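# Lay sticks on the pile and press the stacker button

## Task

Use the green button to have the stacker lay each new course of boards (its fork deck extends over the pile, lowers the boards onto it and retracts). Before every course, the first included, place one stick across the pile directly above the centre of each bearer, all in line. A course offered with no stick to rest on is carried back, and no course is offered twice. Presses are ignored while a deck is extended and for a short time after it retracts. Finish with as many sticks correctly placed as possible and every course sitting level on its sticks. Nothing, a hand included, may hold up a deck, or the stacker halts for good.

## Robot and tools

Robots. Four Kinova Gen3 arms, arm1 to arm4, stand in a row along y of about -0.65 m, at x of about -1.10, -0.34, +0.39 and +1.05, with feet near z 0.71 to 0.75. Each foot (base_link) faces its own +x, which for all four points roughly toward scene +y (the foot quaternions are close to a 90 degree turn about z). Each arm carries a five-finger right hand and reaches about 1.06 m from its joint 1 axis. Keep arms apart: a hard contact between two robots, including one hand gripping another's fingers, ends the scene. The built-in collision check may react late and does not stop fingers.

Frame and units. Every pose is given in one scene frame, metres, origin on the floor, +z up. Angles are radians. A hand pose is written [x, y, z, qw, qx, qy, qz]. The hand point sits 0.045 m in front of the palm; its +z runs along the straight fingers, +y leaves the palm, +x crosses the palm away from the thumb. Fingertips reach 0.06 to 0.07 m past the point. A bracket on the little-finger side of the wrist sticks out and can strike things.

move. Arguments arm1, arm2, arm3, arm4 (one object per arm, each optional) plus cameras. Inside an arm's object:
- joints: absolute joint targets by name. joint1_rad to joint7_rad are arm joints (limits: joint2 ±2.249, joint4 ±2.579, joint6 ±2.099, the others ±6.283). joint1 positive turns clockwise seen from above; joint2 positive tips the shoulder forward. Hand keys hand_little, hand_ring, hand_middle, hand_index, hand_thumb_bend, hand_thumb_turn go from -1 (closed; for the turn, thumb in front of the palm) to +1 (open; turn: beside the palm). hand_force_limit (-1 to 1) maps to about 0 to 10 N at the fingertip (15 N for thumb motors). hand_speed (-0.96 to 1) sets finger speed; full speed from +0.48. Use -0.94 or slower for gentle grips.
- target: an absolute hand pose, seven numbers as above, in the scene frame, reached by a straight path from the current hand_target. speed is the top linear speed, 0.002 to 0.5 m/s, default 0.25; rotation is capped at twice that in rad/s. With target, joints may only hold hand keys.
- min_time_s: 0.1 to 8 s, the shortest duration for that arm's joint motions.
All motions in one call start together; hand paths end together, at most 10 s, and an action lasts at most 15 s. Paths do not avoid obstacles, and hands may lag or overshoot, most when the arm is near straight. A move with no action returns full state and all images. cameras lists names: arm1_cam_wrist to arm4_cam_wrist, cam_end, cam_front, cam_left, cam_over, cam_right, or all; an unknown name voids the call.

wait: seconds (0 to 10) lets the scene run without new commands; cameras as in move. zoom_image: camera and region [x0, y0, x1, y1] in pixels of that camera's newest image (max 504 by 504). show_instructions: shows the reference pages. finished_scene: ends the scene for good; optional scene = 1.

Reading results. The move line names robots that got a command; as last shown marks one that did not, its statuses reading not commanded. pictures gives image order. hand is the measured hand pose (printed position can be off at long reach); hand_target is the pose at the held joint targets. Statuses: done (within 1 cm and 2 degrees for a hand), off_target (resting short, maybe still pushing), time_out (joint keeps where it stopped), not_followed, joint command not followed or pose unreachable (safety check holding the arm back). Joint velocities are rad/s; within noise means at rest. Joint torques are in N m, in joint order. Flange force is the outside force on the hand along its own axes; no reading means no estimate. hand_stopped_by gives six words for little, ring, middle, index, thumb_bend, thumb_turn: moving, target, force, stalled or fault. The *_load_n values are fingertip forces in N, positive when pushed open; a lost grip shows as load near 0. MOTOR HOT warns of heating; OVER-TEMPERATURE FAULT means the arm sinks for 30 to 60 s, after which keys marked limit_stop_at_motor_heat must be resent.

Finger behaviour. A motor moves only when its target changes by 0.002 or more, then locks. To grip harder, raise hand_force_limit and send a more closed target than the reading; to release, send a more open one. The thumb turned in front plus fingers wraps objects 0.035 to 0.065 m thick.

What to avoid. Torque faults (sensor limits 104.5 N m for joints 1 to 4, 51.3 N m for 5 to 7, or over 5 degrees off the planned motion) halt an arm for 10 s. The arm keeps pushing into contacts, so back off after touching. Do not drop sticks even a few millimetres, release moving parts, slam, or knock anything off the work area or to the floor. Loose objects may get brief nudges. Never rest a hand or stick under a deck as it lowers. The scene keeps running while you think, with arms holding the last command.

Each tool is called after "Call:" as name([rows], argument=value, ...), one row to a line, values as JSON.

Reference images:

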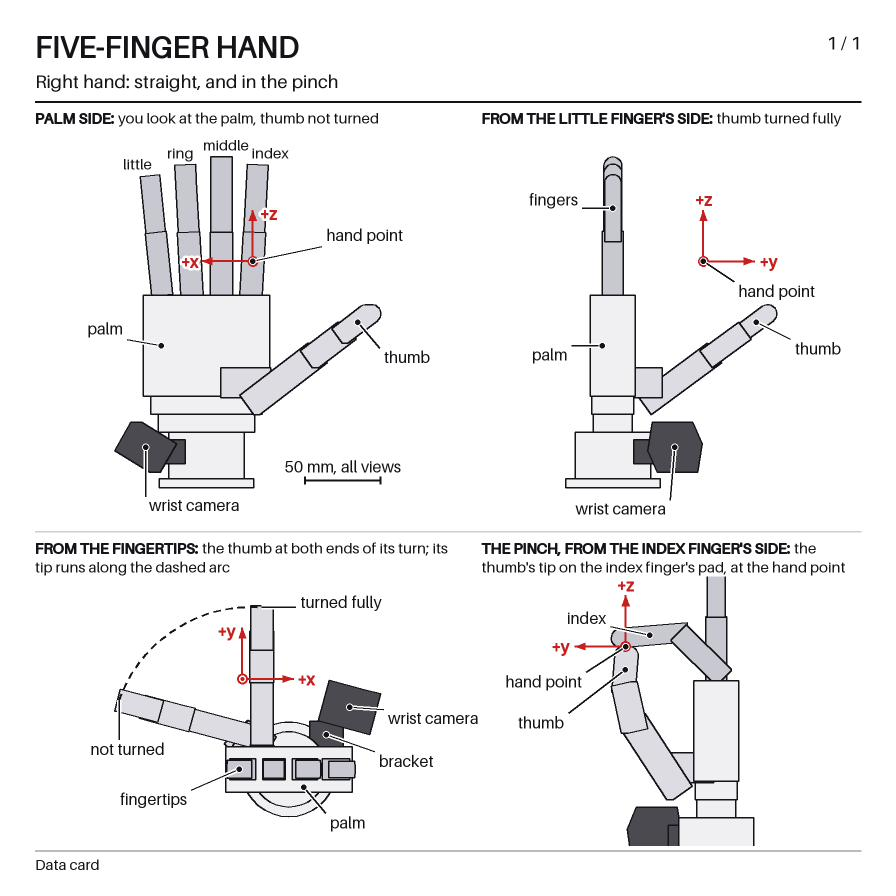

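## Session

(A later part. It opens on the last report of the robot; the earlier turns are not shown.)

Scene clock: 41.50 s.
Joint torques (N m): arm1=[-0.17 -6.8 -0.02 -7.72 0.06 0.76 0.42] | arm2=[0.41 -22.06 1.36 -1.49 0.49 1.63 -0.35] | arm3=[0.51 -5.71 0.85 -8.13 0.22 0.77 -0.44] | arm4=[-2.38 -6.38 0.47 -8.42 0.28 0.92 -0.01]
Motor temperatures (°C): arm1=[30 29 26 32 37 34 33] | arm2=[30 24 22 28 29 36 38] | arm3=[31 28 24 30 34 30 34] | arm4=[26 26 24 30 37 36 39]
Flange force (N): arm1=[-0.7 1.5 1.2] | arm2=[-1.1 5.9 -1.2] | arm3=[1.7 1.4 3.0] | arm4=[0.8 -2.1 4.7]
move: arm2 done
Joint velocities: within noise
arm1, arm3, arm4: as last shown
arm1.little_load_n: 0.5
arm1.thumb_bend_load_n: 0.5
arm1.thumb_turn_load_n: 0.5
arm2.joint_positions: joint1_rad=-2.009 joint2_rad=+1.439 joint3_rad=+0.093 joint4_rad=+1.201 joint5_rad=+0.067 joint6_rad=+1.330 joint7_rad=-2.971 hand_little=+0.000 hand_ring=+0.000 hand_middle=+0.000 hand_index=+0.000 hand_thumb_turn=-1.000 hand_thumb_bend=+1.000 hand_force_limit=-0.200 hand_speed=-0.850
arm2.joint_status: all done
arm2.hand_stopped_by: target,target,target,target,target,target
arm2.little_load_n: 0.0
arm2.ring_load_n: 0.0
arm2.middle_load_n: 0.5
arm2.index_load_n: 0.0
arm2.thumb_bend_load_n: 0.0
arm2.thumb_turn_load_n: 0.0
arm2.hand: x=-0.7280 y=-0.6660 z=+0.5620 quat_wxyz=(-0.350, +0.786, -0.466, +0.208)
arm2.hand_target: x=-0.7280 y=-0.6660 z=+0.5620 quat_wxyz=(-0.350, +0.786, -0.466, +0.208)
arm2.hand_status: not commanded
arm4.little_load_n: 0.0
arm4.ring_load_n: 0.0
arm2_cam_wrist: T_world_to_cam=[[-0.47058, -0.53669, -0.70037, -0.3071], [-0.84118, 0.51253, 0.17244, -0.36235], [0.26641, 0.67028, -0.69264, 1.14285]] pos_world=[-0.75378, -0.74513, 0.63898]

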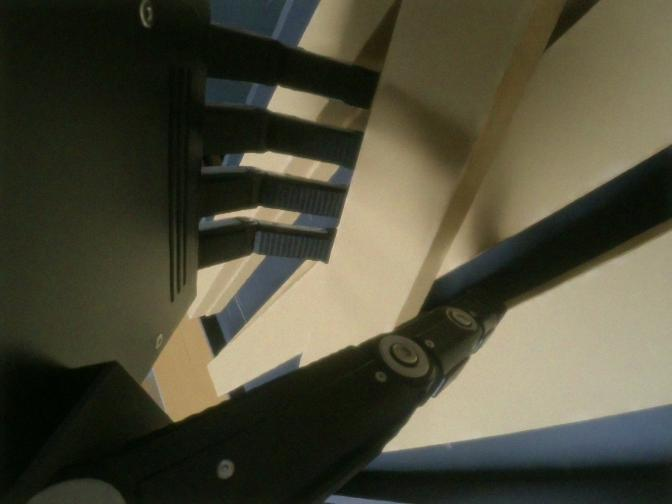

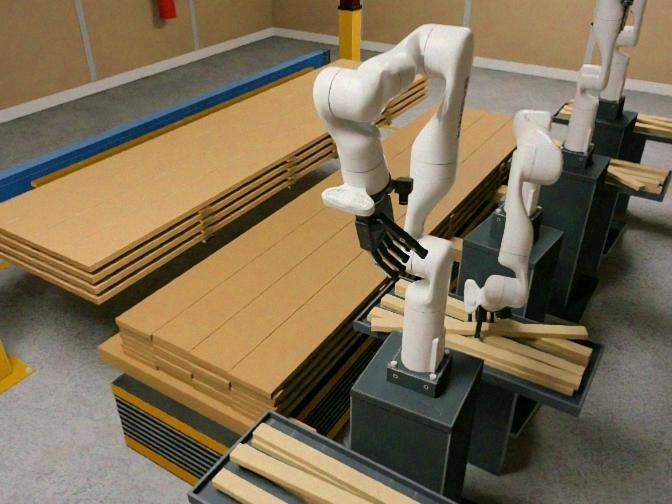

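Call:
move(arm2={"joints":{"hand_speed":-0.88,"hand_force_limit":-0.1,"hand_thumb_bend":0.2}}, cameras=["arm2_cam_wrist","cam_left"])

Call:
zoom_image(camera="arm2_cam_wrist", region=[190, 0, 672, 400])

Call:
zoom_image(camera="cam_left", region=[440, 260, 560, 360])

Scene clock: 45.13 s.
Joint torques (N m): arm1=[-0.14 -6.79 0.02 -7.67 0.07 0.74 0.43] | arm2=[0.57 -20.78 1.23 -1.22 0.38 1.39 -0.38] | arm3=[0.54 -5.75 0.83 -8.1 0.2 0.8 -0.44] | arm4=[-2.41 -6.49 0.48 -8.37 0.24 1.03 0.02]
Motor temperatures (°C): arm1=[30 29 26 32 37 34 33] | arm2=[30 24 22 28 29 36 38] | arm3=[31 28 24 30 34 30 34] | arm4=[26 26 24 30 37 36 39]
Flange force (N): arm1=[-0.7 1.7 1.0] | arm2=[-1.0 4.3 -3.2] | arm3=[1.5 1.3 3.0] | arm4=[0.4 -2.1 4.7]
move: arm2 off_target
Joint velocities: within noise
arm1, arm3, arm4: as last shown
arm1.little_load_n: 0.0
arm1.ring_load_n: -0.5
arm1.thumb_bend_load_n: 0.0
arm2.joint_positions: joint1_rad=-2.010 joint2_rad=+1.439 joint3_rad=+0.093 joint4_rad=+1.201 joint5_rad=+0.067 joint6_rad=+1.330 joint7_rad=-2.971 hand_little=+0.000 hand_ring=+0.000 hand_middle=+0.000 hand_index=+0.000 hand_thumb_turn=-1.000 hand_thumb_bend=+0.637 hand_force_limit=-0.100 hand_speed=-0.880
arm2.joint_status: hand_thumb_bend off_target (ended at +0.637, target +0.200); the others done
arm2.hand_stopped_by: target,target,target,target,force,target
arm2.little_load_n: 0.0
arm2.ring_load_n: 0.0
arm2.middle_load_n: 4.0
arm2.index_load_n: 0.0
arm2.thumb_bend_load_n: 6.5
arm2.thumb_turn_load_n: 0.5
arm2.hand: x=-0.7280 y=-0.6660 z=+0.5620 quat_wxyz=(-0.350, +0.786, -0.466, +0.208)
arm2.hand_target: x=-0.7280 y=-0.6660 z=+0.5620 quat_wxyz=(-0.350, +0.786, -0.466, +0.208)
arm2.hand_status: not commanded
arm2_cam_wrist: T_world_to_cam=[[-0.47066, -0.5367, -0.70031, -0.30725], [-0.84114, 0.51258, 0.17248, -0.36239], [0.26639, 0.67024, -0.69269, 1.14286]] pos_world=[-0.75388, -0.74513, 0.63898]

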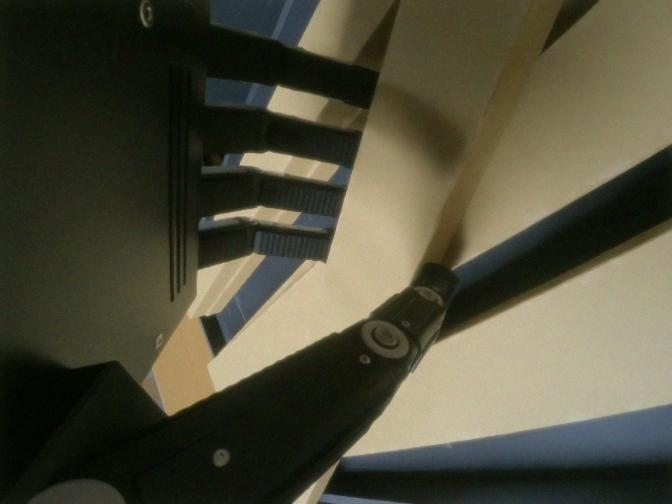

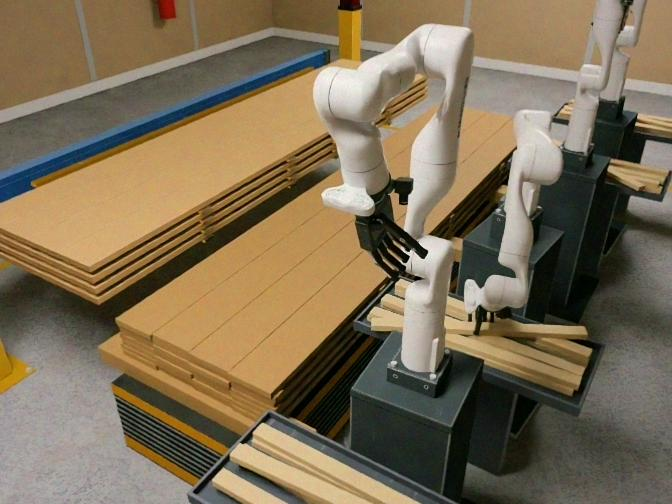

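Scaled by 1.046 from the camera's image (finer frame: 960x720).

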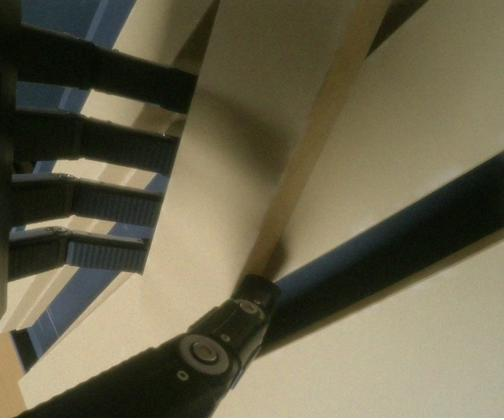

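Scaled by 4.200 from the camera's image (finer frame: 960x720).

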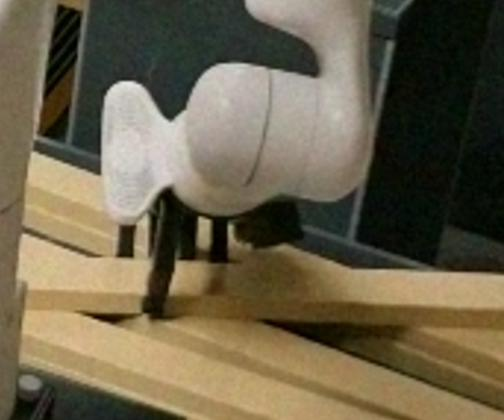

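Call:
move(arm2={"target":[-0.728,-0.666,0.62,0.3497,-0.7854,0.4663,-0.2076],"speed":0.05}, cameras=["arm2_cam_wrist","cam_left","cam_front"])

Call:
zoom_image(camera="cam_left", region=[400, 220, 620, 400])

Scene clock: 47.10 s.
Joint torques (N m): arm1=[-0.17 -6.81 -0.05 -7.64 0.11 0.74 0.4] | arm2=[0.46 -21.71 1.36 -1.51 0.51 1.79 -0.37] | arm3=[0.53 -5.7 0.9 -8.12 0.2 0.81 -0.43] | arm4=[-2.46 -6.52 0.51 -8.36 0.31 1 -0.06]
Motor temperatures (°C): arm1=[30 29 26 32 37 34 33] | arm2=[30 24 22 28 29 36 38] | arm3=[31 28 24 30 34 30 34] | arm4=[26 26 24 30 37 36 39]
Flange force (N): arm1=[-0.7 1.4 0.9] | arm2=[-1.1 5.8 -1.7] | arm3=[1.7 1.5 3.1] | arm4=[0.3 -2.3 4.5]
move: arm2 done
Joint velocities: within noise
arm1, arm3, arm4: as last shown
arm1.ring_load_n: 0.5
arm1.thumb_turn_load_n: 0.0
arm2.joint_positions: joint1_rad=-2.013 joint2_rad=+1.313 joint3_rad=+0.098 joint4_rad=+1.288 joint5_rad=+0.072 joint6_rad=+1.368 joint7_rad=-2.961 hand_little=+0.000 hand_ring=+0.000 hand_middle=+0.000 hand_index=+0.000 hand_thumb_turn=-1.000 hand_thumb_bend=+0.635 hand_force_limit=-0.100 hand_speed=-0.880
arm2.joint_status: not commanded
arm2.hand_stopped_by: target,target,target,target,force,target
arm2.little_load_n: 0.0
arm2.ring_load_n: 0.0
arm2.middle_load_n: 0.0
arm2.index_load_n: 0.0
arm2.thumb_bend_load_n: 0.0
arm2.thumb_turn_load_n: 0.0
arm2.hand: x=-0.7280 y=-0.6660 z=+0.6200 quat_wxyz=(-0.350, +0.786, -0.466, +0.208)
arm2.hand_target: x=-0.7280 y=-0.6660 z=+0.6200 quat_wxyz=(-0.350, +0.786, -0.466, +0.208)
arm2.hand_status: done (0.000 m and 0.0 deg from the pose sent, 0.058 m and 0.0 deg at the start)
arm3.thumb_bend_load_n: -0.5
pictures: arm2_cam_wrist, cam_front, cam_left
arm2_cam_wrist: T_world_to_cam=[[-0.47058, -0.53669, -0.70037, -0.26647], [-0.84118, 0.51253, 0.17244, -0.37235], [0.26641, 0.67028, -0.69264, 1.18302]] pos_world=[-0.75378, -0.74513, 0.69698]

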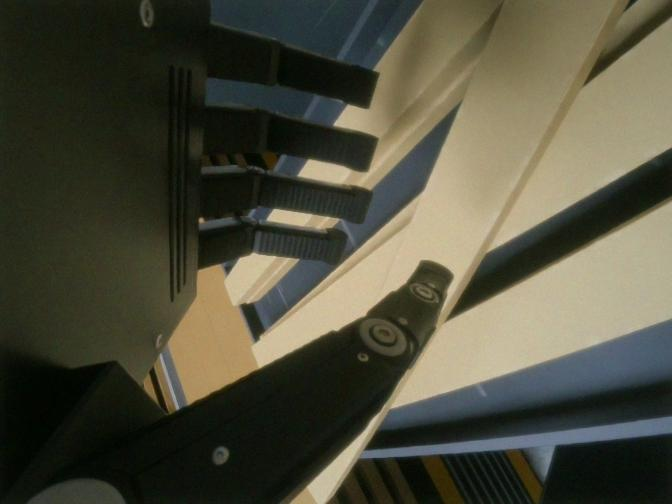

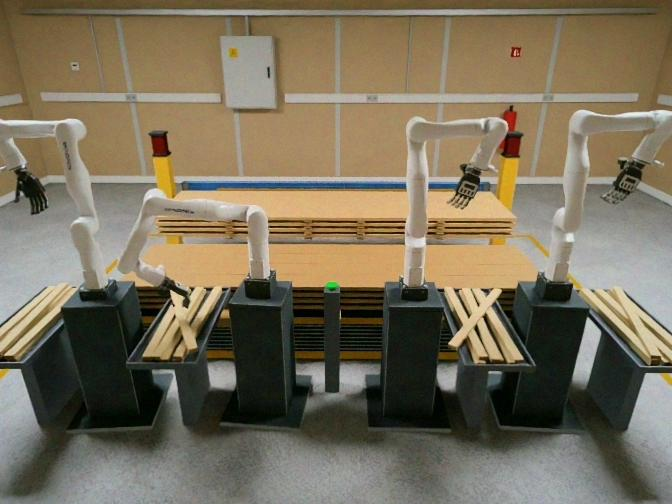

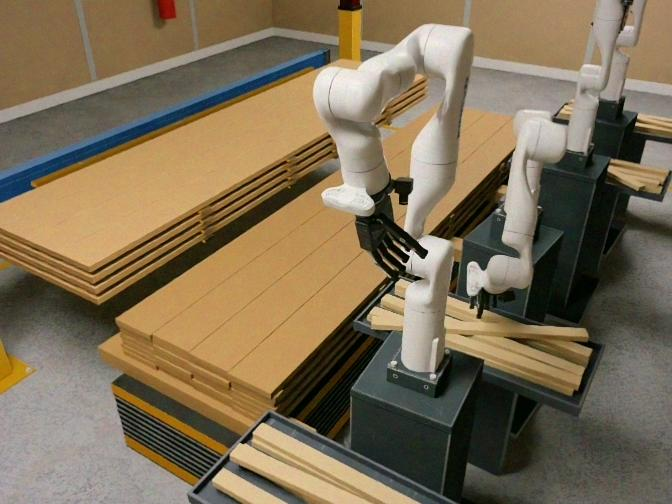

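Scaled by 2.291 from the camera's image (finer frame: 960x720).

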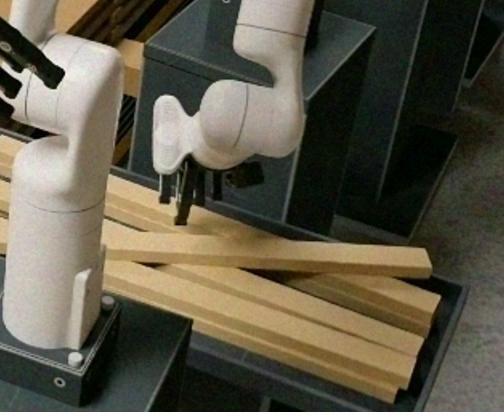

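Call:
move(arm2={"joints":{"hand_speed":0.0,"hand_thumb_bend":1.0,"hand_little":0.4,"hand_ring":0.4,"hand_middle":0.4,"hand_index":0.4}}, cameras=["arm2_cam_wrist"])

Call:
zoom_image(camera="arm2_cam_wrist", region=[300, 0, 672, 300])

Scene clock: 48.70 s.
Joint torques (N m): arm1=[-0.16 -6.78 -0.04 -7.66 0.08 0.73 0.41] | arm2=[0.47 -21.72 1.41 -1.56 0.49 1.81 -0.34] | arm3=[0.5 -5.74 0.86 -8.13 0.22 0.81 -0.44] | arm4=[-2.47 -6.4 0.47 -8.4 0.27 0.97 -0.05]
Motor temperatures (°C): arm1=[30 29 26 32 37 34 33] | arm2=[30 25 22 28 29 36 38] | arm3=[31 28 24 30 34 30 34] | arm4=[26 26 24 30 37 36 39]
Flange force (N): arm1=[-0.7 1.5 1.0] | arm2=[-1.0 5.7 -1.5] | arm3=[1.6 1.4 3.1] | arm4=[0.7 -2.4 4.7]
move: arm2 done
Joint velocities: within noise
arm1.joint_positions: joint1_rad=-1.499 joint2_rad=-0.050 joint3_rad=+0.000 joint4_rad=+1.600 joint5_rad=+0.000 joint6_rad=+1.940 joint7_rad=-1.570 hand_little=+0.400 hand_ring=+0.400 hand_middle=+0.400 hand_index=+0.400 hand_thumb_turn=-1.000 hand_thumb_bend=+1.000 hand_force_limit=+0.000 hand_speed=+0.300
arm1.joint_status: not commanded
arm1.hand_stopped_by: target,target,target,target,target,target
arm1.little_load_n: 0.0
arm1.ring_load_n: 0.0
arm1.middle_load_n: 0.0
arm1.index_load_n: 0.0
arm1.thumb_bend_load_n: 0.0
arm1.thumb_turn_load_n: 0.0
arm1.hand: x=-1.3132 y=-0.7015 z=+1.1059 quat_wxyz=(+0.005, +0.985, +0.002, +0.172)
arm1.hand_target: x=-1.3132 y=-0.7015 z=+1.1059 quat_wxyz=(+0.005, +0.985, +0.002, +0.172)
arm1.hand_status: not commanded
arm2.joint_positions: joint1_rad=-2.013 joint2_rad=+1.313 joint3_rad=+0.098 joint4_rad=+1.288 joint5_rad=+0.072 joint6_rad=+1.368 joint7_rad=-2.961 hand_little=+0.400 hand_ring=+0.400 hand_middle=+0.400 hand_index=+0.400 hand_thumb_turn=-1.000 hand_thumb_bend=+1.000 hand_force_limit=-0.100 hand_speed=+0.000
arm2.joint_status: all done
arm2.hand_stopped_by: target,target,target,target,target,target
arm2.little_load_n: 0.0
arm2.ring_load_n: 0.0
arm2.middle_load_n: 0.0
arm2.index_load_n: 0.0
arm2.thumb_bend_load_n: 0.0
arm2.thumb_turn_load_n: 0.0
arm2.hand: x=-0.7280 y=-0.6660 z=+0.6200 quat_wxyz=(-0.350, +0.786, -0.466, +0.208)
arm2.hand_target: x=-0.7280 y=-0.6660 z=+0.6200 quat_wxyz=(-0.350, +0.786, -0.466, +0.208)
arm2.hand_status: not commanded
arm3.joint_positions: joint1_rad=+1.564 joint2_rad=-0.050 joint3_rad=+0.000 joint4_rad=+1.600 joint5_rad=+0.000 joint6_rad=+1.940 joint7_rad=-1.570 hand_little=+0.400 hand_ring=+0.400 hand_middle=+0.400 hand_index=+0.400 hand_thumb_turn=-1.000 hand_thumb_bend=+1.000 hand_force_limit=+0.000 hand_speed=+0.300
arm3.joint_status: not commanded
arm3.hand_stopped_by: target,target,target,target,target,target
arm3.little_load_n: 0.0
arm3.ring_load_n: 0.0
arm3.middle_load_n: 0.0
arm3.index_load_n: 0.0
arm3.thumb_bend_load_n: 0.0
arm3.thumb_turn_load_n: 0.0
arm3.hand: x=+0.5933 y=-0.6257 z=+1.1246 quat_wxyz=(+0.166, +0.000, -0.986, -0.002)
arm3.hand_target: x=+0.5933 y=-0.6257 z=+1.1246 quat_wxyz=(+0.166, +0.000, -0.986, -0.002)
arm3.hand_status: not commanded
arm4.joint_positions: joint1_rad=+1.506 joint2_rad=-0.050 joint3_rad=+0.000 joint4_rad=+1.600 joint5_rad=+0.000 joint6_rad=+1.940 joint7_rad=-1.570 hand_little=+0.400 hand_ring=+0.400 hand_middle=+0.400 hand_index=+0.400 hand_thumb_turn=-1.000 hand_thumb_bend=+1.000 hand_force_limit=+0.000 hand_speed=+0.300
arm4.joint_status: not commanded
arm4.hand_stopped_by: target,target,target,target,target,target
arm4.little_load_n: 0.0
arm4.ring_load_n: 0.0
arm4.middle_load_n: 0.0
arm4.index_load_n: 0.0
arm4.thumb_bend_load_n: 0.0
arm4.thumb_turn_load_n: 0.0
arm4.hand: x=+1.2579 y=-0.6150 z=+1.1461 quat_wxyz=(+0.171, +0.000, -0.985, +0.000)
arm4.hand_target: x=+1.2579 y=-0.6150 z=+1.1461 quat_wxyz=(+0.171, +0.000, -0.985, +0.000)
arm4.hand_status: not commanded
arm2_cam_wrist: T_world_to_cam=[[-0.4706, -0.53672, -0.70034, -0.26653], [-0.8412, 0.51247, 0.1725, -0.37245], [0.26632, 0.6703, -0.69266, 1.18298]] pos_world=[-0.75378, -0.74513, 0.69698]

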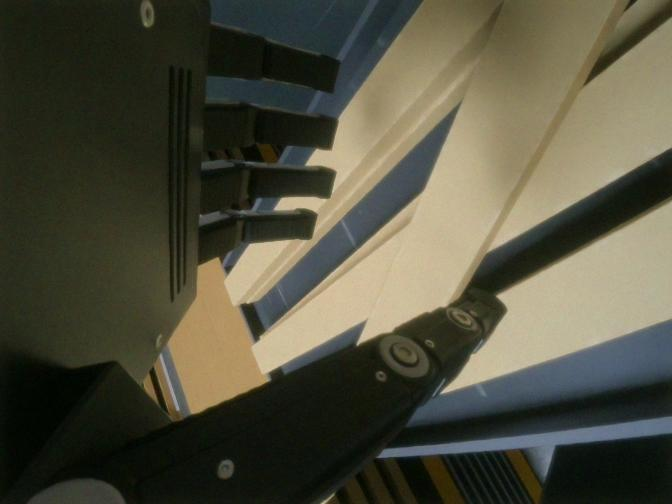

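Scaled by 1.355 from the camera's image (finer frame: 960x720).

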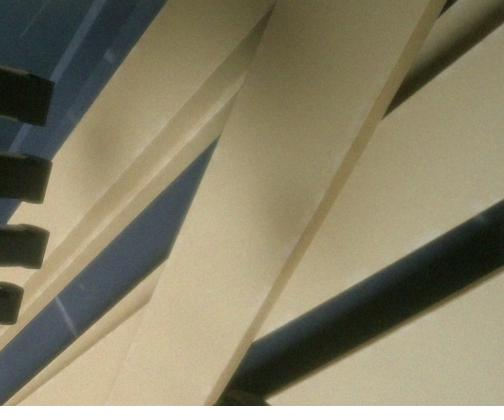

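Call:
move(arm2={"target":[-0.728,-0.666,0.57,0.3468,-0.7788,0.4773,-0.2125],"speed":0.1})

Call:
move(arm2={"target":[-0.728,-0.666,0.554,0.3468,-0.7788,0.4773,-0.2125],"speed":0.04}, cameras=["arm2_cam_wrist","cam_left"])

Call:
zoom_image(camera="arm2_cam_wrist", region=[190, 0, 672, 400])

Call:
zoom_image(camera="cam_left", region=[440, 260, 560, 360])

Scene clock: 50.60 s.
Joint torques (N m): arm1=[-0.17 -6.77 -0.01 -7.7 0.07 0.72 0.42] | arm2=[0.43 -21.95 1.35 -1.35 0.46 1.81 -0.37] | arm3=[0.55 -5.75 0.87 -8.12 0.24 0.79 -0.45] | arm4=[-2.39 -6.53 0.58 -8.38 0.29 1.01 -0.02]
Motor temperatures (°C): arm1=[30 29 26 32 37 34 33] | arm2=[30 25 22 28 29 36 38] | arm3=[31 28 24 30 34 30 34] | arm4=[26 26 24 30 37 36 39]
Flange force (N): arm1=[-0.6 1.5 1.1] | arm2=[-1.0 6.1 -1.3] | arm3=[1.6 1.4 3.0] | arm4=[0.3 -2.0 4.7]
move: arm2 done
Joint velocities: within noise
arm1, arm3, arm4: as last shown
arm1.thumb_bend_load_n: -0.5
arm2.joint_positions: joint1_rad=-2.000 joint2_rad=+1.424 joint3_rad=+0.093 joint4_rad=+1.204 joint5_rad=+0.054 joint6_rad=+1.344 joint7_rad=-2.979 hand_little=+0.400 hand_ring=+0.400 hand_middle=+0.400 hand_index=+0.400 hand_thumb_turn=-1.000 hand_thumb_bend=+1.000 hand_force_limit=-0.100 hand_speed=+0.000
arm2.joint_status: not commanded
arm2.hand_stopped_by: target,target,target,target,target,target
arm2.little_load_n: 0.5
arm2.ring_load_n: 0.0
arm2.middle_load_n: 0.0
arm2.index_load_n: 0.0
arm2.thumb_bend_load_n: 0.0
arm2.thumb_turn_load_n: 0.0
arm2.hand: x=-0.7280 y=-0.6660 z=+0.5700 quat_wxyz=(-0.347, +0.779, -0.477, +0.212)
arm2.hand_target: x=-0.7280 y=-0.6660 z=+0.5700 quat_wxyz=(-0.347, +0.779, -0.477, +0.213)
arm2.hand_status: done (0.000 m and 0.0 deg from the pose sent, 0.050 m and 1.6 deg at the start)
arm3.thumb_bend_load_n: -0.5
pictures: none

Scene clock: 51.57 s.
Joint torques (N m): arm1=[-0.15 -6.83 0.01 -7.69 0.07 0.77 0.42] | arm2=[0.21 -17.97 0.25 -1.9 0.03 -0.09 -0.14] | arm3=[0.54 -5.72 0.85 -8.08 0.23 0.77 -0.46] | arm4=[-2.41 -6.4 0.49 -8.3 0.26 0.97 -0.01]
Motor temperatures (°C): arm1=[30 29 26 32 37 34 33] | arm2=[30 25 22 28 29 36 38] | arm3=[31 28 24 30 34 30 34] | arm4=[26 26 24 30 37 36 39]
Flange force (N): arm1=[-0.8 1.6 1.1] | arm2=[-1.1 -2.8 -7.5] | arm3=[1.6 1.4 2.8] | arm4=[0.6 -2.2 4.3]
move: arm2 done
Joint velocities: within noise
arm1, arm3, arm4: as last shown
arm1.thumb_bend_load_n: 0.0
arm2.joint_positions: joint1_rad=-1.999 joint2_rad=+1.459 joint3_rad=+0.092 joint4_rad=+1.176 joint5_rad=+0.053 joint6_rad=+1.336 joint7_rad=-2.981 hand_little=+0.400 hand_ring=+0.400 hand_middle=+0.400 hand_index=+0.400 hand_thumb_turn=-1.000 hand_thumb_bend=+1.000 hand_force_limit=-0.100 hand_speed=+0.000
arm2.joint_status: not commanded
arm2.hand_stopped_by: target,target,target,target,target,target
arm2.little_load_n: 0.0
arm2.ring_load_n: -0.5
arm2.middle_load_n: 0.0
arm2.index_load_n: 0.0
arm2.thumb_bend_load_n: -1.0
arm2.thumb_turn_load_n: 0.0
arm2.hand: x=-0.7280 y=-0.6660 z=+0.5540 quat_wxyz=(-0.347, +0.779, -0.477, +0.213)
arm2.hand_target: x=-0.7280 y=-0.6660 z=+0.5540 quat_wxyz=(-0.347, +0.779, -0.477, +0.213)
arm2.hand_status: done (0.000 m and 0.0 deg from the pose sent, 0.016 m and 0.0 deg at the start)
arm3.thumb_bend_load_n: 0.0
arm4.thumb_turn_load_n: 0.5
arm2_cam_wrist: T_world_to_cam=[[-0.48546, -0.52322, -0.7004, -0.31454], [-0.82646, 0.53593, 0.17247, -0.33474], [0.28513, 0.66258, -0.6926, 1.14576]] pos_world=[-0.75603, -0.74434, 0.63098]

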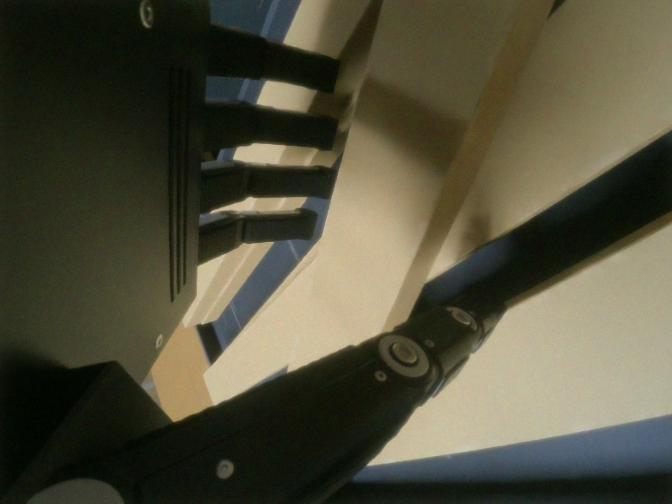

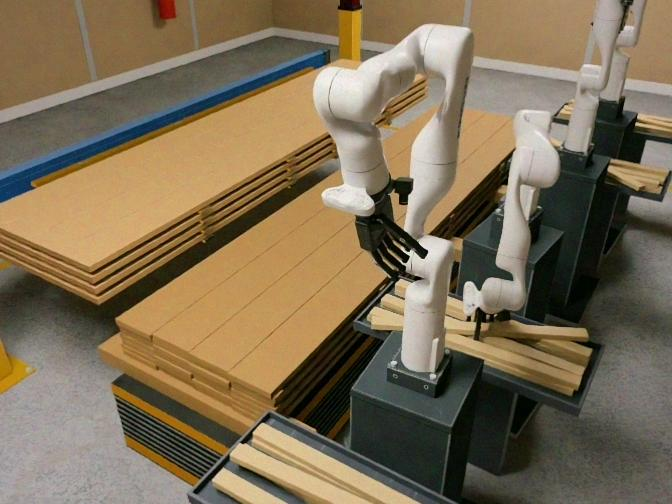

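Scaled by 1.046 from the camera's image (finer frame: 960x720).

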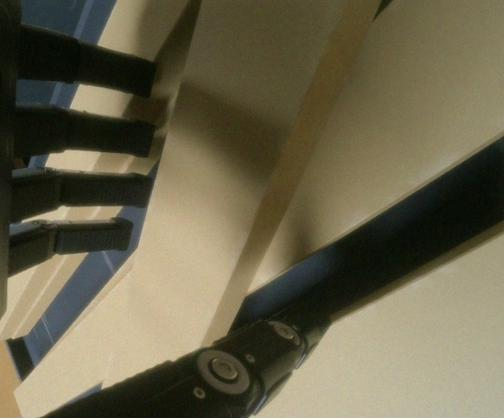

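Scaled by 4.200 from the camera's image (finer frame: 960x720).

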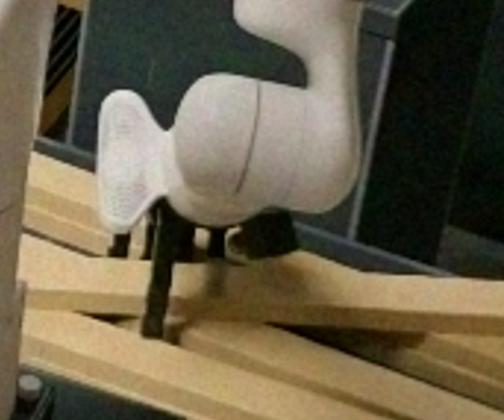

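Call:
move(arm2={"target":[-0.728,-0.666,0.558,0.3468,-0.7788,0.4773,-0.2125],"speed":0.04})

Scene clock: 53.00 s.
Joint torques (N m): arm1=[-0.12 -6.81 0.06 -7.7 0.07 0.73 0.44] | arm2=[0.46 -21.93 1.31 -1.3 0.46 1.83 -0.35] | arm3=[0.59 -5.67 0.86 -8.17 0.2 0.83 -0.42] | arm4=[-2.35 -6.46 0.5 -8.34 0.24 0.95 -0.01]
Motor temperatures (°C): arm1=[30 29 26 32 37 34 33] | arm2=[30 25 22 28 29 36 38] | arm3=[31 28 24 30 34 30 34] | arm4=[26 26 24 30 37 36 39]
Flange force (N): arm1=[-0.7 1.8 1.1] | arm2=[-1.0 6.1 -1.3] | arm3=[1.8 1.6 3.4] | arm4=[0.5 -2.1 4.4]
move: arm2 done
Joint velocities: within noise
arm1, arm3, arm4: as last shown
arm1.ring_load_n: 0.5
arm2.joint_positions: joint1_rad=-1.999 joint2_rad=+1.450 joint3_rad=+0.092 joint4_rad=+1.184 joint5_rad=+0.053 joint6_rad=+1.338 joint7_rad=-2.980 hand_little=+0.400 hand_ring=+0.400 hand_middle=+0.400 hand_index=+0.400 hand_thumb_turn=-1.000 hand_thumb_bend=+1.000 hand_force_limit=-0.100 hand_speed=+0.000
arm2.joint_status: not commanded
arm2.hand_stopped_by: target,target,target,target,target,target
arm2.little_load_n: 0.0
arm2.ring_load_n: 0.0
arm2.middle_load_n: 0.0
arm2.index_load_n: 0.0
arm2.thumb_bend_load_n: 0.5
arm2.thumb_turn_load_n: 0.0
arm2.hand: x=-0.7280 y=-0.6660 z=+0.5580 quat_wxyz=(-0.347, +0.779, -0.477, +0.213)
arm2.hand_target: x=-0.7280 y=-0.6660 z=+0.5580 quat_wxyz=(-0.347, +0.779, -0.477, +0.213)
arm2.hand_status: done (0.000 m and 0.0 deg from the pose sent, 0.004 m and 0.0 deg at the start)
arm4.thumb_turn_load_n: 0.0
pictures: none

Call:
move(arm2={"joints":{"hand_speed":-0.6,"hand_force_limit":-0.2,"hand_little":0.0,"hand_ring":0.0,"hand_middle":0.0,"hand_index":0.0}})

Call:
move(arm2={"target":[-0.728,-0.666,0.5555,0.3468,-0.7788,0.4773,-0.2125],"speed":0.04})

Call:
move(arm2={"joints":{"hand_speed":-0.85,"hand_force_limit":0.3,"hand_thumb_bend":0.2}}, cameras=["arm2_cam_wrist","cam_left"])

Call:
zoom_image(camera="arm2_cam_wrist", region=[190, 0, 672, 400])

Call:
zoom_image(camera="cam_left", region=[440, 260, 560, 360])

Scene clock: 54.43 s.
Joint torques (N m): arm1=[-0.17 -6.85 0.05 -7.65 0.07 0.71 0.4] | arm2=[0.38 -22.08 1.26 -1.67 0.44 1.5 -0.34] | arm3=[0.53 -5.7 0.83 -8.12 0.23 0.8 -0.43] | arm4=[-2.47 -6.45 0.45 -8.31 0.23 1.02 -0.06]
Motor temperatures (°C): arm1=[30 29 26 32 37 34 33] | arm2=[30 25 22 28 29 36 38] | arm3=[31 28 24 30 34 30 34] | arm4=[26 26 24 30 37 36 39]
Flange force (N): arm1=[-0.8 1.6 0.8] | arm2=[-1.0 5.4 -1.3] | arm3=[1.7 1.4 3.1] | arm4=[0.4 -2.5 4.5]
move: arm2 done
Joint velocities: within noise
arm1, arm3, arm4: as last shown
arm1.ring_load_n: 0.0
arm2.joint_positions: joint1_rad=-1.999 joint2_rad=+1.450 joint3_rad=+0.092 joint4_rad=+1.184 joint5_rad=+0.053 joint6_rad=+1.338 joint7_rad=-2.980 hand_little=+0.000 hand_ring=+0.000 hand_middle=+0.000 hand_index=+0.000 hand_thumb_turn=-1.000 hand_thumb_bend=+1.000 hand_force_limit=-0.200 hand_speed=-0.600
arm2.joint_status: all done
arm2.hand_stopped_by: target,target,target,target,target,target
arm2.little_load_n: 0.0
arm2.ring_load_n: 0.0
arm2.middle_load_n: 0.0
arm2.index_load_n: 0.5
arm2.thumb_bend_load_n: 0.0
arm2.thumb_turn_load_n: 0.0
arm2.hand: x=-0.7280 y=-0.6660 z=+0.5580 quat_wxyz=(-0.347, +0.779, -0.477, +0.213)
arm2.hand_target: x=-0.7280 y=-0.6660 z=+0.5580 quat_wxyz=(-0.347, +0.779, -0.477, +0.213)
arm2.hand_status: not commanded
pictures: none

Scene clock: 55.40 s.
Joint torques (N m): arm1=[-0.21 -6.8 0.04 -7.71 0.09 0.72 0.43] | arm2=[0.48 -21.99 1.35 -1.57 0.48 1.55 -0.34] | arm3=[0.59 -5.72 0.83 -8.13 0.21 0.8 -0.44] | arm4=[-2.39 -6.47 0.46 -8.36 0.29 1.01 -0.06]
Motor temperatures (°C): arm1=[30 29 26 32 37 34 33] | arm2=[30 25 22 28 29 36 38] | arm3=[31 28 24 30 34 30 34] | arm4=[26 26 24 30 37 36 39]
Flange force (N): arm1=[-0.6 1.6 1.1] | arm2=[-0.8 5.6 -1.4] | arm3=[1.7 1.4 3.1] | arm4=[0.4 -2.3 4.6]
move: arm2 done
Joint velocities: within noise
arm1, arm3, arm4: as last shown
arm2.joint_positions: joint1_rad=-1.999 joint2_rad=+1.456 joint3_rad=+0.092 joint4_rad=+1.179 joint5_rad=+0.053 joint6_rad=+1.337 joint7_rad=-2.981 hand_little=+0.000 hand_ring=+0.000 hand_middle=+0.000 hand_index=+0.000 hand_thumb_turn=-1.000 hand_thumb_bend=+1.000 hand_force_limit=-0.200 hand_speed=-0.600
arm2.joint_status: not commanded
arm2.hand_stopped_by: target,target,target,target,target,target
arm2.little_load_n: 0.0
arm2.ring_load_n: 0.0
arm2.middle_load_n: 0.0
arm2.index_load_n: 0.0
arm2.thumb_bend_load_n: 0.0
arm2.thumb_turn_load_n: 0.0
arm2.hand: x=-0.7280 y=-0.6660 z=+0.5555 quat_wxyz=(-0.347, +0.779, -0.477, +0.213)
arm2.hand_target: x=-0.7280 y=-0.6660 z=+0.5555 quat_wxyz=(-0.347, +0.779, -0.477, +0.213)
arm2.hand_status: done (0.000 m and 0.0 deg from the pose sent, 0.003 m and 0.0 deg at the start)
arm3.ring_load_n: 0.5
pictures: none

Scene clock: 58.83 s.
Joint torques (N m): arm1=[-0.15 -6.83 -0.01 -7.7 0.1 0.74 0.44] | arm2=[0.52 -21.56 1.37 -1.41 0.48 1.51 -0.34] | arm3=[0.57 -5.73 0.86 -8.1 0.24 0.79 -0.44] | arm4=[-2.38 -6.42 0.56 -8.35 0.24 0.94 -0.07]
Motor temperatures (°C): arm1=[30 29 26 32 37 34 33] | arm2=[30 25 22 28 29 36 38] | arm3=[31 28 24 30 34 30 34] | arm4=[26 26 24 30 37 36 39]
Flange force (N): arm1=[-0.7 1.6 1.1] | arm2=[-0.8 5.3 -2.1] | arm3=[1.6 1.5 3.0] | arm4=[0.6 -2.2 4.4]
move: arm2 off_target
Joint velocities: within noise
arm1, arm3, arm4: as last shown
arm2.joint_positions: joint1_rad=-1.999 joint2_rad=+1.456 joint3_rad=+0.092 joint4_rad=+1.179 joint5_rad=+0.053 joint6_rad=+1.337 joint7_rad=-2.981 hand_little=+0.000 hand_ring=+0.000 hand_middle=+0.001 hand_index=+0.000 hand_thumb_turn=-1.000 hand_thumb_bend=+0.599 hand_force_limit=+0.300 hand_speed=-0.850
arm2.joint_status: hand_thumb_bend off_target (ended at +0.599, target +0.200); the others done
arm2.hand_stopped_by: target,target,target,target,force,target
arm2.little_load_n: 0.0
arm2.ring_load_n: 0.0
arm2.middle_load_n: 7.5
arm2.index_load_n: 1.5
arm2.thumb_bend_load_n: 10.0
arm2.thumb_turn_load_n: 1.5
arm2.hand: x=-0.7280 y=-0.6660 z=+0.5555 quat_wxyz=(-0.347, +0.779, -0.477, +0.213)
arm2.hand_target: x=-0.7280 y=-0.6660 z=+0.5555 quat_wxyz=(-0.347, +0.779, -0.477, +0.213)
arm2.hand_status: not commanded
arm3.ring_load_n: 0.0
arm3.middle_load_n: 0.5
arm4.thumb_turn_load_n: -0.5
arm2_cam_wrist: T_world_to_cam=[[-0.48544, -0.52328, -0.70038, -0.31353], [-0.8265, 0.53585, 0.1725, -0.33511], [0.28503, 0.6626, -0.69262, 1.14676]] pos_world=[-0.75603, -0.74434, 0.63248]

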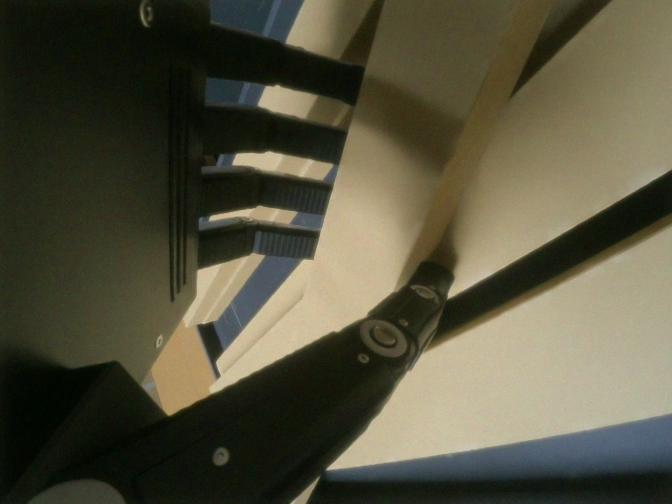

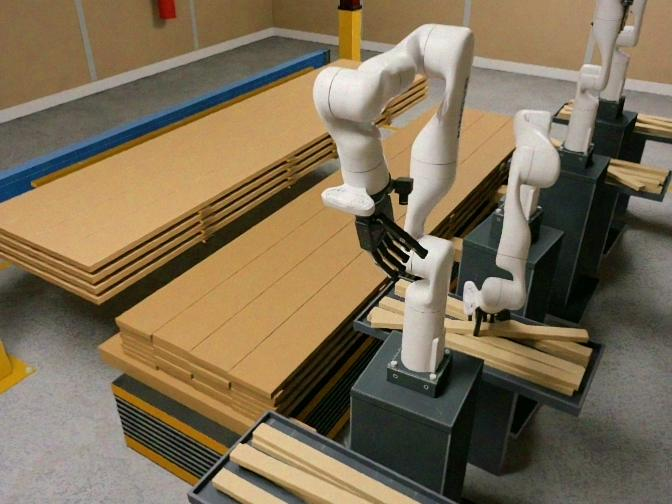

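Scaled by 1.046 from the camera's image (finer frame: 960x720).

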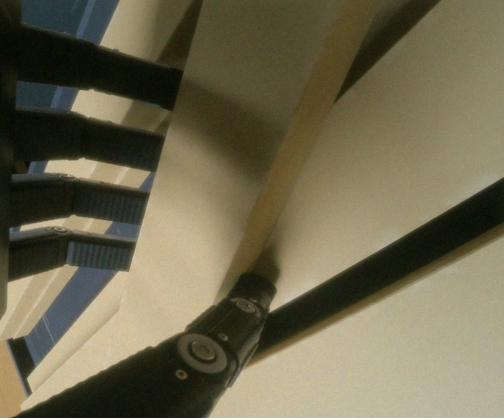

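Scaled by 4.200 from the camera's image (finer frame: 960x720).

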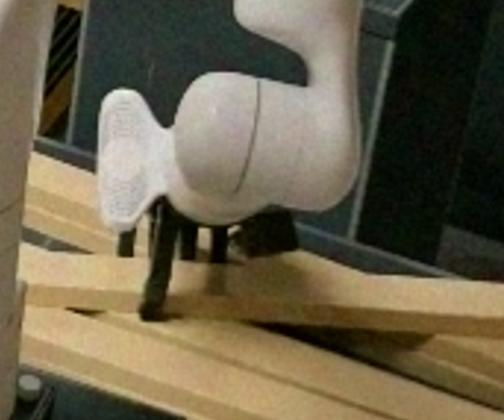

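Call:
move(arm2={"target":[-0.728,-0.666,0.60,0.3468,-0.7788,0.4773,-0.2125],"speed":0.05}, cameras=["arm2_cam_wrist","cam_left","cam_front"])

Call:
zoom_image(camera="cam_left", region=[400, 220, 620, 400])

Scene clock: 60.43 s.
Joint torques (N m): arm1=[-0.18 -6.75 0.04 -7.69 0.05 0.73 0.42] | arm2=[0.44 -22.73 1.53 -1.42 0.54 2.23 -0.35] | arm3=[0.56 -5.75 0.84 -8.14 0.21 0.79 -0.42] | arm4=[-2.43 -6.49 0.43 -8.41 0.29 0.97 0.02]
Motor temperatures (°C): arm1=[30 29 26 32 37 34 33] | arm2=[30 25 22 28 29 36 38] | arm3=[31 28 24 30 34 30 34] | arm4=[26 26 24 30 37 36 39]
Flange force (N): arm1=[-0.5 1.6 1.1] | arm2=[-1.0 7.6 0.0] | arm3=[1.6 1.5 3.1] | arm4=[0.5 -2.1 4.7]
move: arm2 done
Joint velocities: within noise
arm1, arm3, arm4: as last shown
arm1.little_load_n: -0.5
arm1.middle_load_n: 0.5
arm2.joint_positions: joint1_rad=-2.002 joint2_rad=+1.359 joint3_rad=+0.096 joint4_rad=+1.251 joint5_rad=+0.057 joint6_rad=+1.362 joint7_rad=-2.974 hand_little=+0.000 hand_ring=+0.000 hand_middle=+0.001 hand_index=+0.000 hand_thumb_turn=-1.000 hand_thumb_bend=+0.599 hand_force_limit=+0.300 hand_speed=-0.850
arm2.joint_status: not commanded
arm2.hand_stopped_by: target,target,target,target,force,target
arm2.little_load_n: 0.0
arm2.ring_load_n: 0.0
arm2.middle_load_n: 8.5
arm2.index_load_n: 2.0
arm2.thumb_bend_load_n: 9.5
arm2.thumb_turn_load_n: 1.0
arm2.hand: x=-0.7280 y=-0.6660 z=+0.6000 quat_wxyz=(-0.347, +0.779, -0.477, +0.213)
arm2.hand_target: x=-0.7280 y=-0.6660 z=+0.6000 quat_wxyz=(-0.347, +0.779, -0.477, +0.213)
arm2.hand_status: done (0.000 m and 0.0 deg from the pose sent, 0.045 m and 0.0 deg at the start)
arm3.middle_load_n: 0.0
arm4.little_load_n: 0.5
arm4.thumb_turn_load_n: 0.0
pictures: arm2_cam_wrist, cam_front, cam_left
arm2_cam_wrist: T_world_to_cam=[[-0.48542, -0.52325, -0.70041, -0.2823], [-0.82648, 0.53591, 0.17244, -0.34269], [0.28513, 0.66258, -0.6926, 1.17762]] pos_world=[-0.75603, -0.74434, 0.67698]

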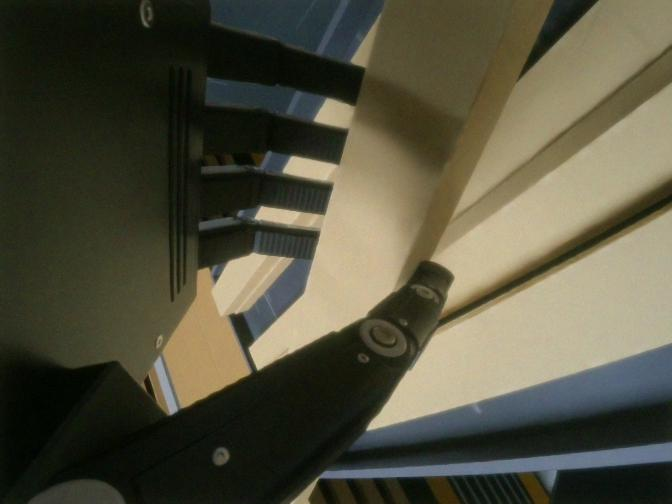

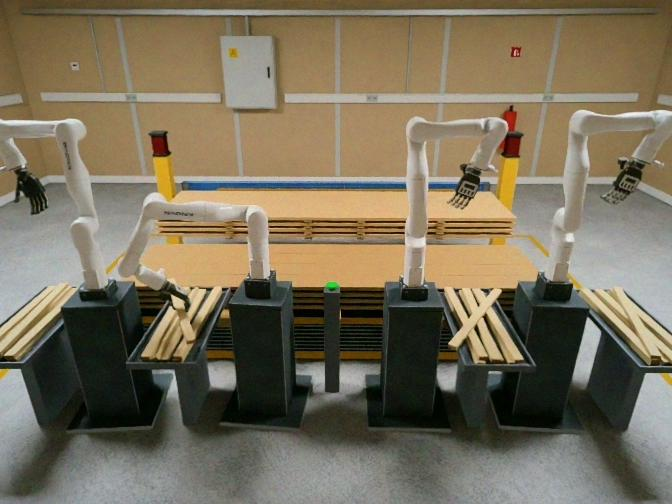

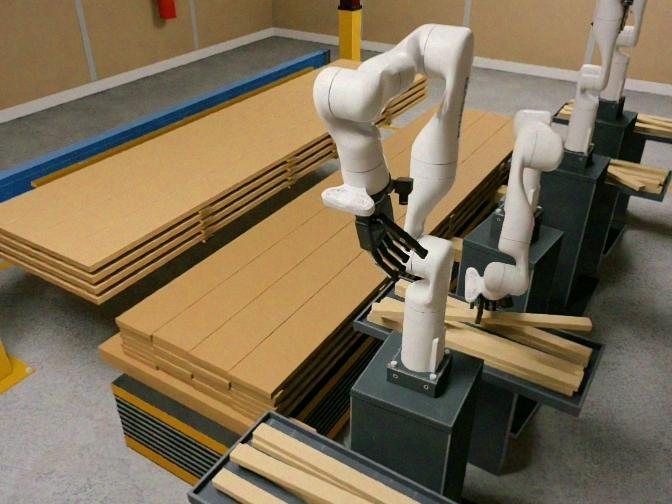

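Scaled by 2.291 from the camera's image (finer frame: 960x720).

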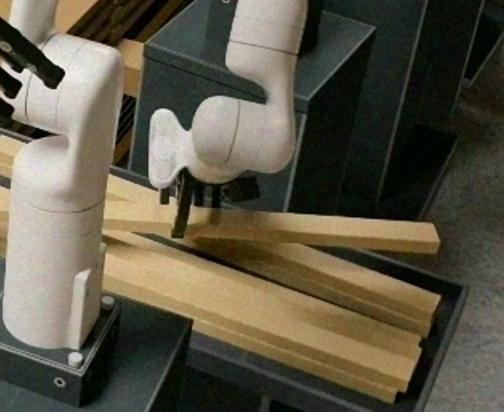

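Call:
move(arm2={"target":[-0.728,-0.66,0.75,0.3468,-0.7788,0.4773,-0.2125],"speed":0.15})

Call:
move(arm2={"target":[-0.60,-0.12,0.75,0.2876,-0.6459,0.6459,-0.2876],"speed":0.15}, cameras=["arm2_cam_wrist","cam_left","cam_front","cam_over","cam_end"])

Scene clock: 64.37 s.
Joint torques (N m): arm1=[-0.19 -6.81 -0.05 -7.68 0.05 0.75 0.41] | arm2=[0.45 -21.73 1.53 -2.63 0.66 2.26 -0.38] | arm3=[0.57 -5.77 0.85 -8.14 0.21 0.8 -0.45] | arm4=[-2.39 -6.52 0.43 -8.43 0.32 0.97 0.01]
Motor temperatures (°C): arm1=[30 29 26 32 37 34 33] | arm2=[30 25 22 28 29 36 38] | arm3=[31 28 24 30 34 30 34] | arm4=[26 26 24 30 37 36 39]
Flange force (N): arm1=[-0.7 1.4 1.1] | arm2=[-1.1 6.6 -1.0] | arm3=[1.5 1.4 3.1] | arm4=[0.4 -2.1 4.7]
move: arm2 done
Joint velocities: within noise
arm1.joint_positions: joint1_rad=-1.499 joint2_rad=-0.050 joint3_rad=+0.000 joint4_rad=+1.600 joint5_rad=+0.000 joint6_rad=+1.940 joint7_rad=-1.570 hand_little=+0.400 hand_ring=+0.400 hand_middle=+0.400 hand_index=+0.400 hand_thumb_turn=-1.000 hand_thumb_bend=+1.000 hand_force_limit=+0.000 hand_speed=+0.300
arm1.joint_status: not commanded
arm1.hand_stopped_by: target,target,target,target,target,target
arm1.little_load_n: 0.0
arm1.ring_load_n: 0.5
arm1.middle_load_n: 0.0
arm1.index_load_n: 0.5
arm1.thumb_bend_load_n: 0.0
arm1.thumb_turn_load_n: 0.0
arm1.hand: x=-1.3132 y=-0.7015 z=+1.1059 quat_wxyz=(+0.005, +0.985, +0.002, +0.172)
arm1.hand_target: x=-1.3132 y=-0.7015 z=+1.1059 quat_wxyz=(+0.005, +0.985, +0.002, +0.172)
arm1.hand_status: not commanded
arm2.joint_positions: joint1_rad=-2.005 joint2_rad=+1.058 joint3_rad=+0.117 joint4_rad=+1.378 joint5_rad=+0.075 joint6_rad=+1.532 joint7_rad=-2.936 hand_little=+0.000 hand_ring=+0.000 hand_middle=+0.001 hand_index=+0.000 hand_thumb_turn=-1.000 hand_thumb_bend=+0.599 hand_force_limit=+0.300 hand_speed=-0.850
arm2.joint_status: not commanded
arm2.hand_stopped_by: target,target,target,target,force,target
arm2.little_load_n: 0.0
arm2.ring_load_n: 0.0
arm2.middle_load_n: 8.5
arm2.index_load_n: 2.0
arm2.thumb_bend_load_n: 9.0
arm2.thumb_turn_load_n: 1.5
arm2.hand: x=-0.7280 y=-0.6600 z=+0.7500 quat_wxyz=(-0.347, +0.779, -0.477, +0.213)
arm2.hand_target: x=-0.7280 y=-0.6600 z=+0.7500 quat_wxyz=(-0.347, +0.779, -0.477, +0.213)
arm2.hand_status: done (0.000 m and 0.0 deg from the pose sent, 0.150 m and 0.0 deg at the start)
arm3.joint_positions: joint1_rad=+1.564 joint2_rad=-0.050 joint3_rad=+0.000 joint4_rad=+1.600 joint5_rad=+0.000 joint6_rad=+1.940 joint7_rad=-1.570 hand_little=+0.400 hand_ring=+0.400 hand_middle=+0.400 hand_index=+0.400 hand_thumb_turn=-1.000 hand_thumb_bend=+1.000 hand_force_limit=+0.000 hand_speed=+0.300
arm3.joint_status: not commanded
arm3.hand_stopped_by: target,target,target,target,target,target
arm3.little_load_n: 0.0
arm3.ring_load_n: 0.0
arm3.middle_load_n: 0.0
arm3.index_load_n: 0.0
arm3.thumb_bend_load_n: 0.0
arm3.thumb_turn_load_n: 0.0
arm3.hand: x=+0.5933 y=-0.6257 z=+1.1246 quat_wxyz=(+0.166, +0.000, -0.986, -0.002)
arm3.hand_target: x=+0.5933 y=-0.6257 z=+1.1246 quat_wxyz=(+0.166, +0.000, -0.986, -0.002)
arm3.hand_status: not commanded
arm4.joint_positions: joint1_rad=+1.506 joint2_rad=-0.050 joint3_rad=+0.000 joint4_rad=+1.600 joint5_rad=+0.000 joint6_rad=+1.940 joint7_rad=-1.570 hand_little=+0.400 hand_ring=+0.400 hand_middle=+0.400 hand_index=+0.400 hand_thumb_turn=-1.000 hand_thumb_bend=+1.000 hand_force_limit=+0.000 hand_speed=+0.300
arm4.joint_status: not commanded
arm4.hand_stopped_by: target,target,target,target,target,target
arm4.little_load_n: 0.0
arm4.ring_load_n: 0.0
arm4.middle_load_n: 0.0
arm4.index_load_n: 0.0
arm4.thumb_bend_load_n: 0.0
arm4.thumb_turn_load_n: 0.0
arm4.hand: x=+1.2579 y=-0.6150 z=+1.1461 quat_wxyz=(+0.171, +0.000, -0.985, +0.000)
arm4.hand_target: x=+1.2579 y=-0.6150 z=+1.1461 quat_wxyz=(+0.171, +0.000, -0.985, +0.000)
arm4.hand_status: not commanded
pictures: none

Scene clock: 68.80 s.
Joint torques (N m): arm1=[-0.11 -6.87 -0.02 -7.67 0.05 0.74 0.43] | arm2=[0.42 -26.19 4.09 -4.77 1.77 1.49 -0.39] | arm3=[0.57 -5.72 0.84 -8.15 0.24 0.79 -0.42] | arm4=[-2.35 -6.49 0.52 -8.38 0.29 1.04 -0.05]
Motor temperatures (°C): arm1=[30 29 26 32 37 34 33] | arm2=[30 25 22 28 29 36 38] | arm3=[31 28 24 30 34 30 34] | arm4=[26 26 24 30 37 36 39]
Flange force (N): arm1=[-0.8 1.6 1.0] | arm2=[-7.4 8.0 -2.5] | arm3=[1.7 1.5 3.1] | arm4=[0.4 -2.1 4.8]
move: arm2 done
Joint velocities: within noise
arm1, arm3, arm4: as last shown
arm1.ring_load_n: 0.0
arm1.index_load_n: 0.0
arm2.joint_positions: joint1_rad=-1.010 joint2_rad=+1.313 joint3_rad=+0.387 joint4_rad=+0.783 joint5_rad=+0.241 joint6_rad=+1.650 joint7_rad=-2.314 hand_little=+0.000 hand_ring=+0.000 hand_middle=+0.001 hand_index=+0.000 hand_thumb_turn=-1.000 hand_thumb_bend=+0.599 hand_force_limit=+0.300 hand_speed=-0.850
arm2.joint_status: not commanded
arm2.hand_stopped_by: target,target,target,target,force,target
arm2.little_load_n: 0.0
arm2.ring_load_n: 0.0
arm2.middle_load_n: 8.5
arm2.index_load_n: 2.0
arm2.thumb_bend_load_n: 9.5
arm2.thumb_turn_load_n: 1.5
arm2.hand: x=-0.6000 y=-0.1200 z=+0.7500 quat_wxyz=(-0.288, +0.646, -0.646, +0.288)
arm2.hand_target: x=-0.6000 y=-0.1200 z=+0.7500 quat_wxyz=(-0.288, +0.646, -0.646, +0.288)
arm2.hand_status: done (0.000 m and 0.0 deg from the pose sent, 0.555 m and 27.0 deg at the start)
arm3.index_load_n: 0.5
pictures: arm2_cam_wrist, cam_end, cam_front, cam_left, cam_over
arm2_cam_wrist: T_world_to_cam=[[-0.67009, -0.2459, -0.70036, 0.09296], [-0.49316, 0.85267, 0.17247, -0.31737], [0.55477, 0.46096, -0.69264, 1.02094]] pos_world=[-0.66061, -0.17714, 0.82698]

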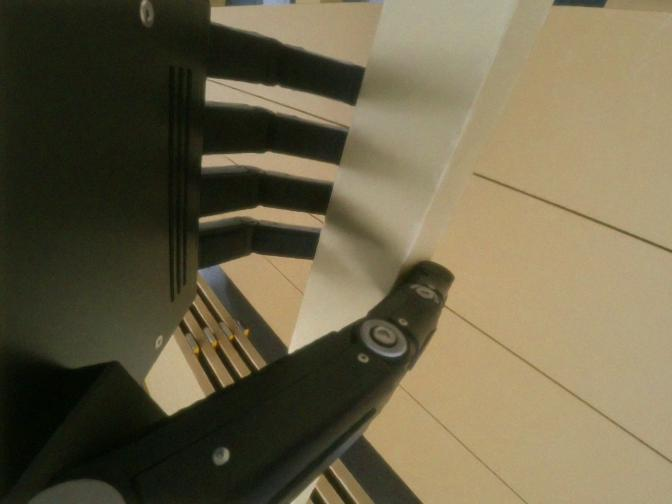

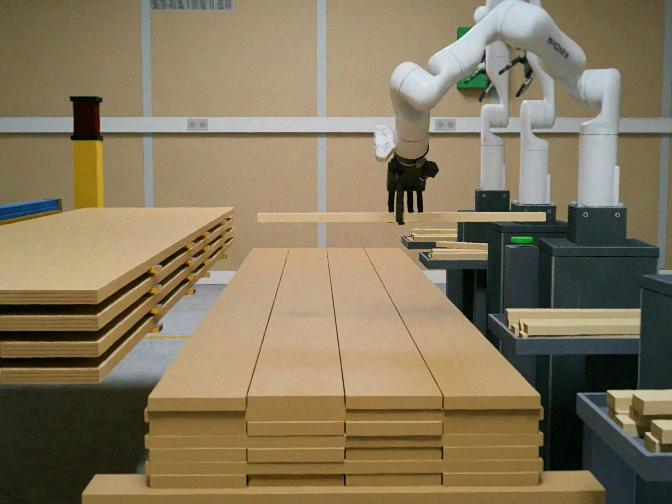

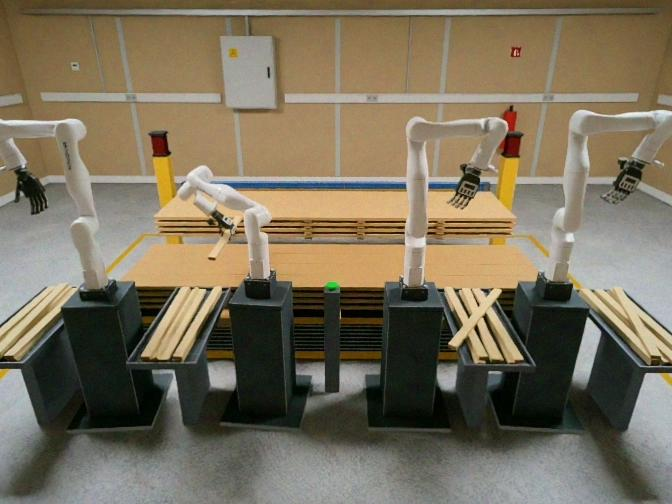

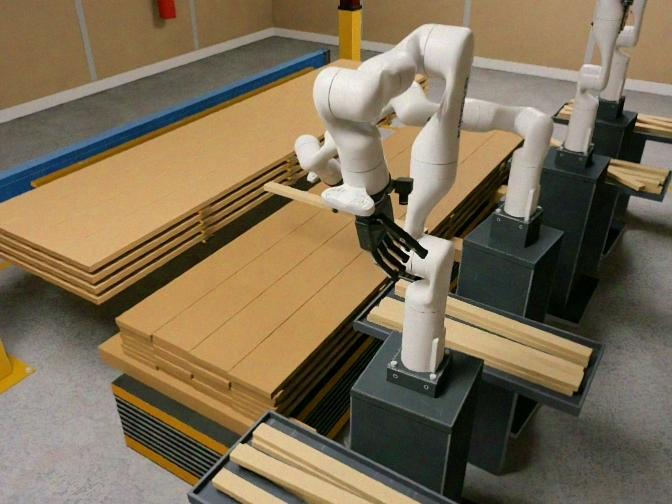

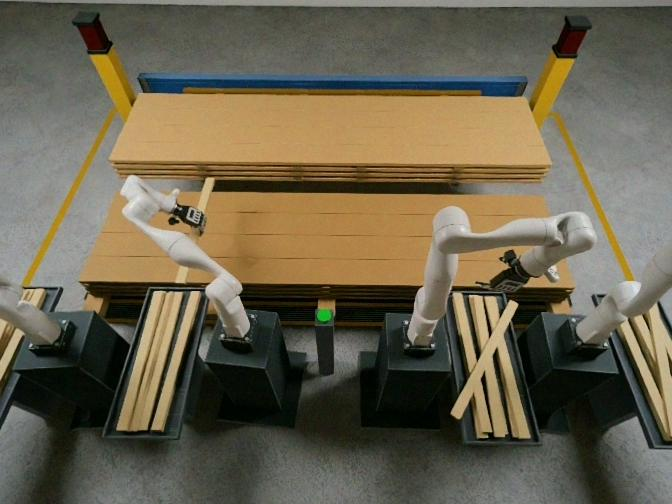

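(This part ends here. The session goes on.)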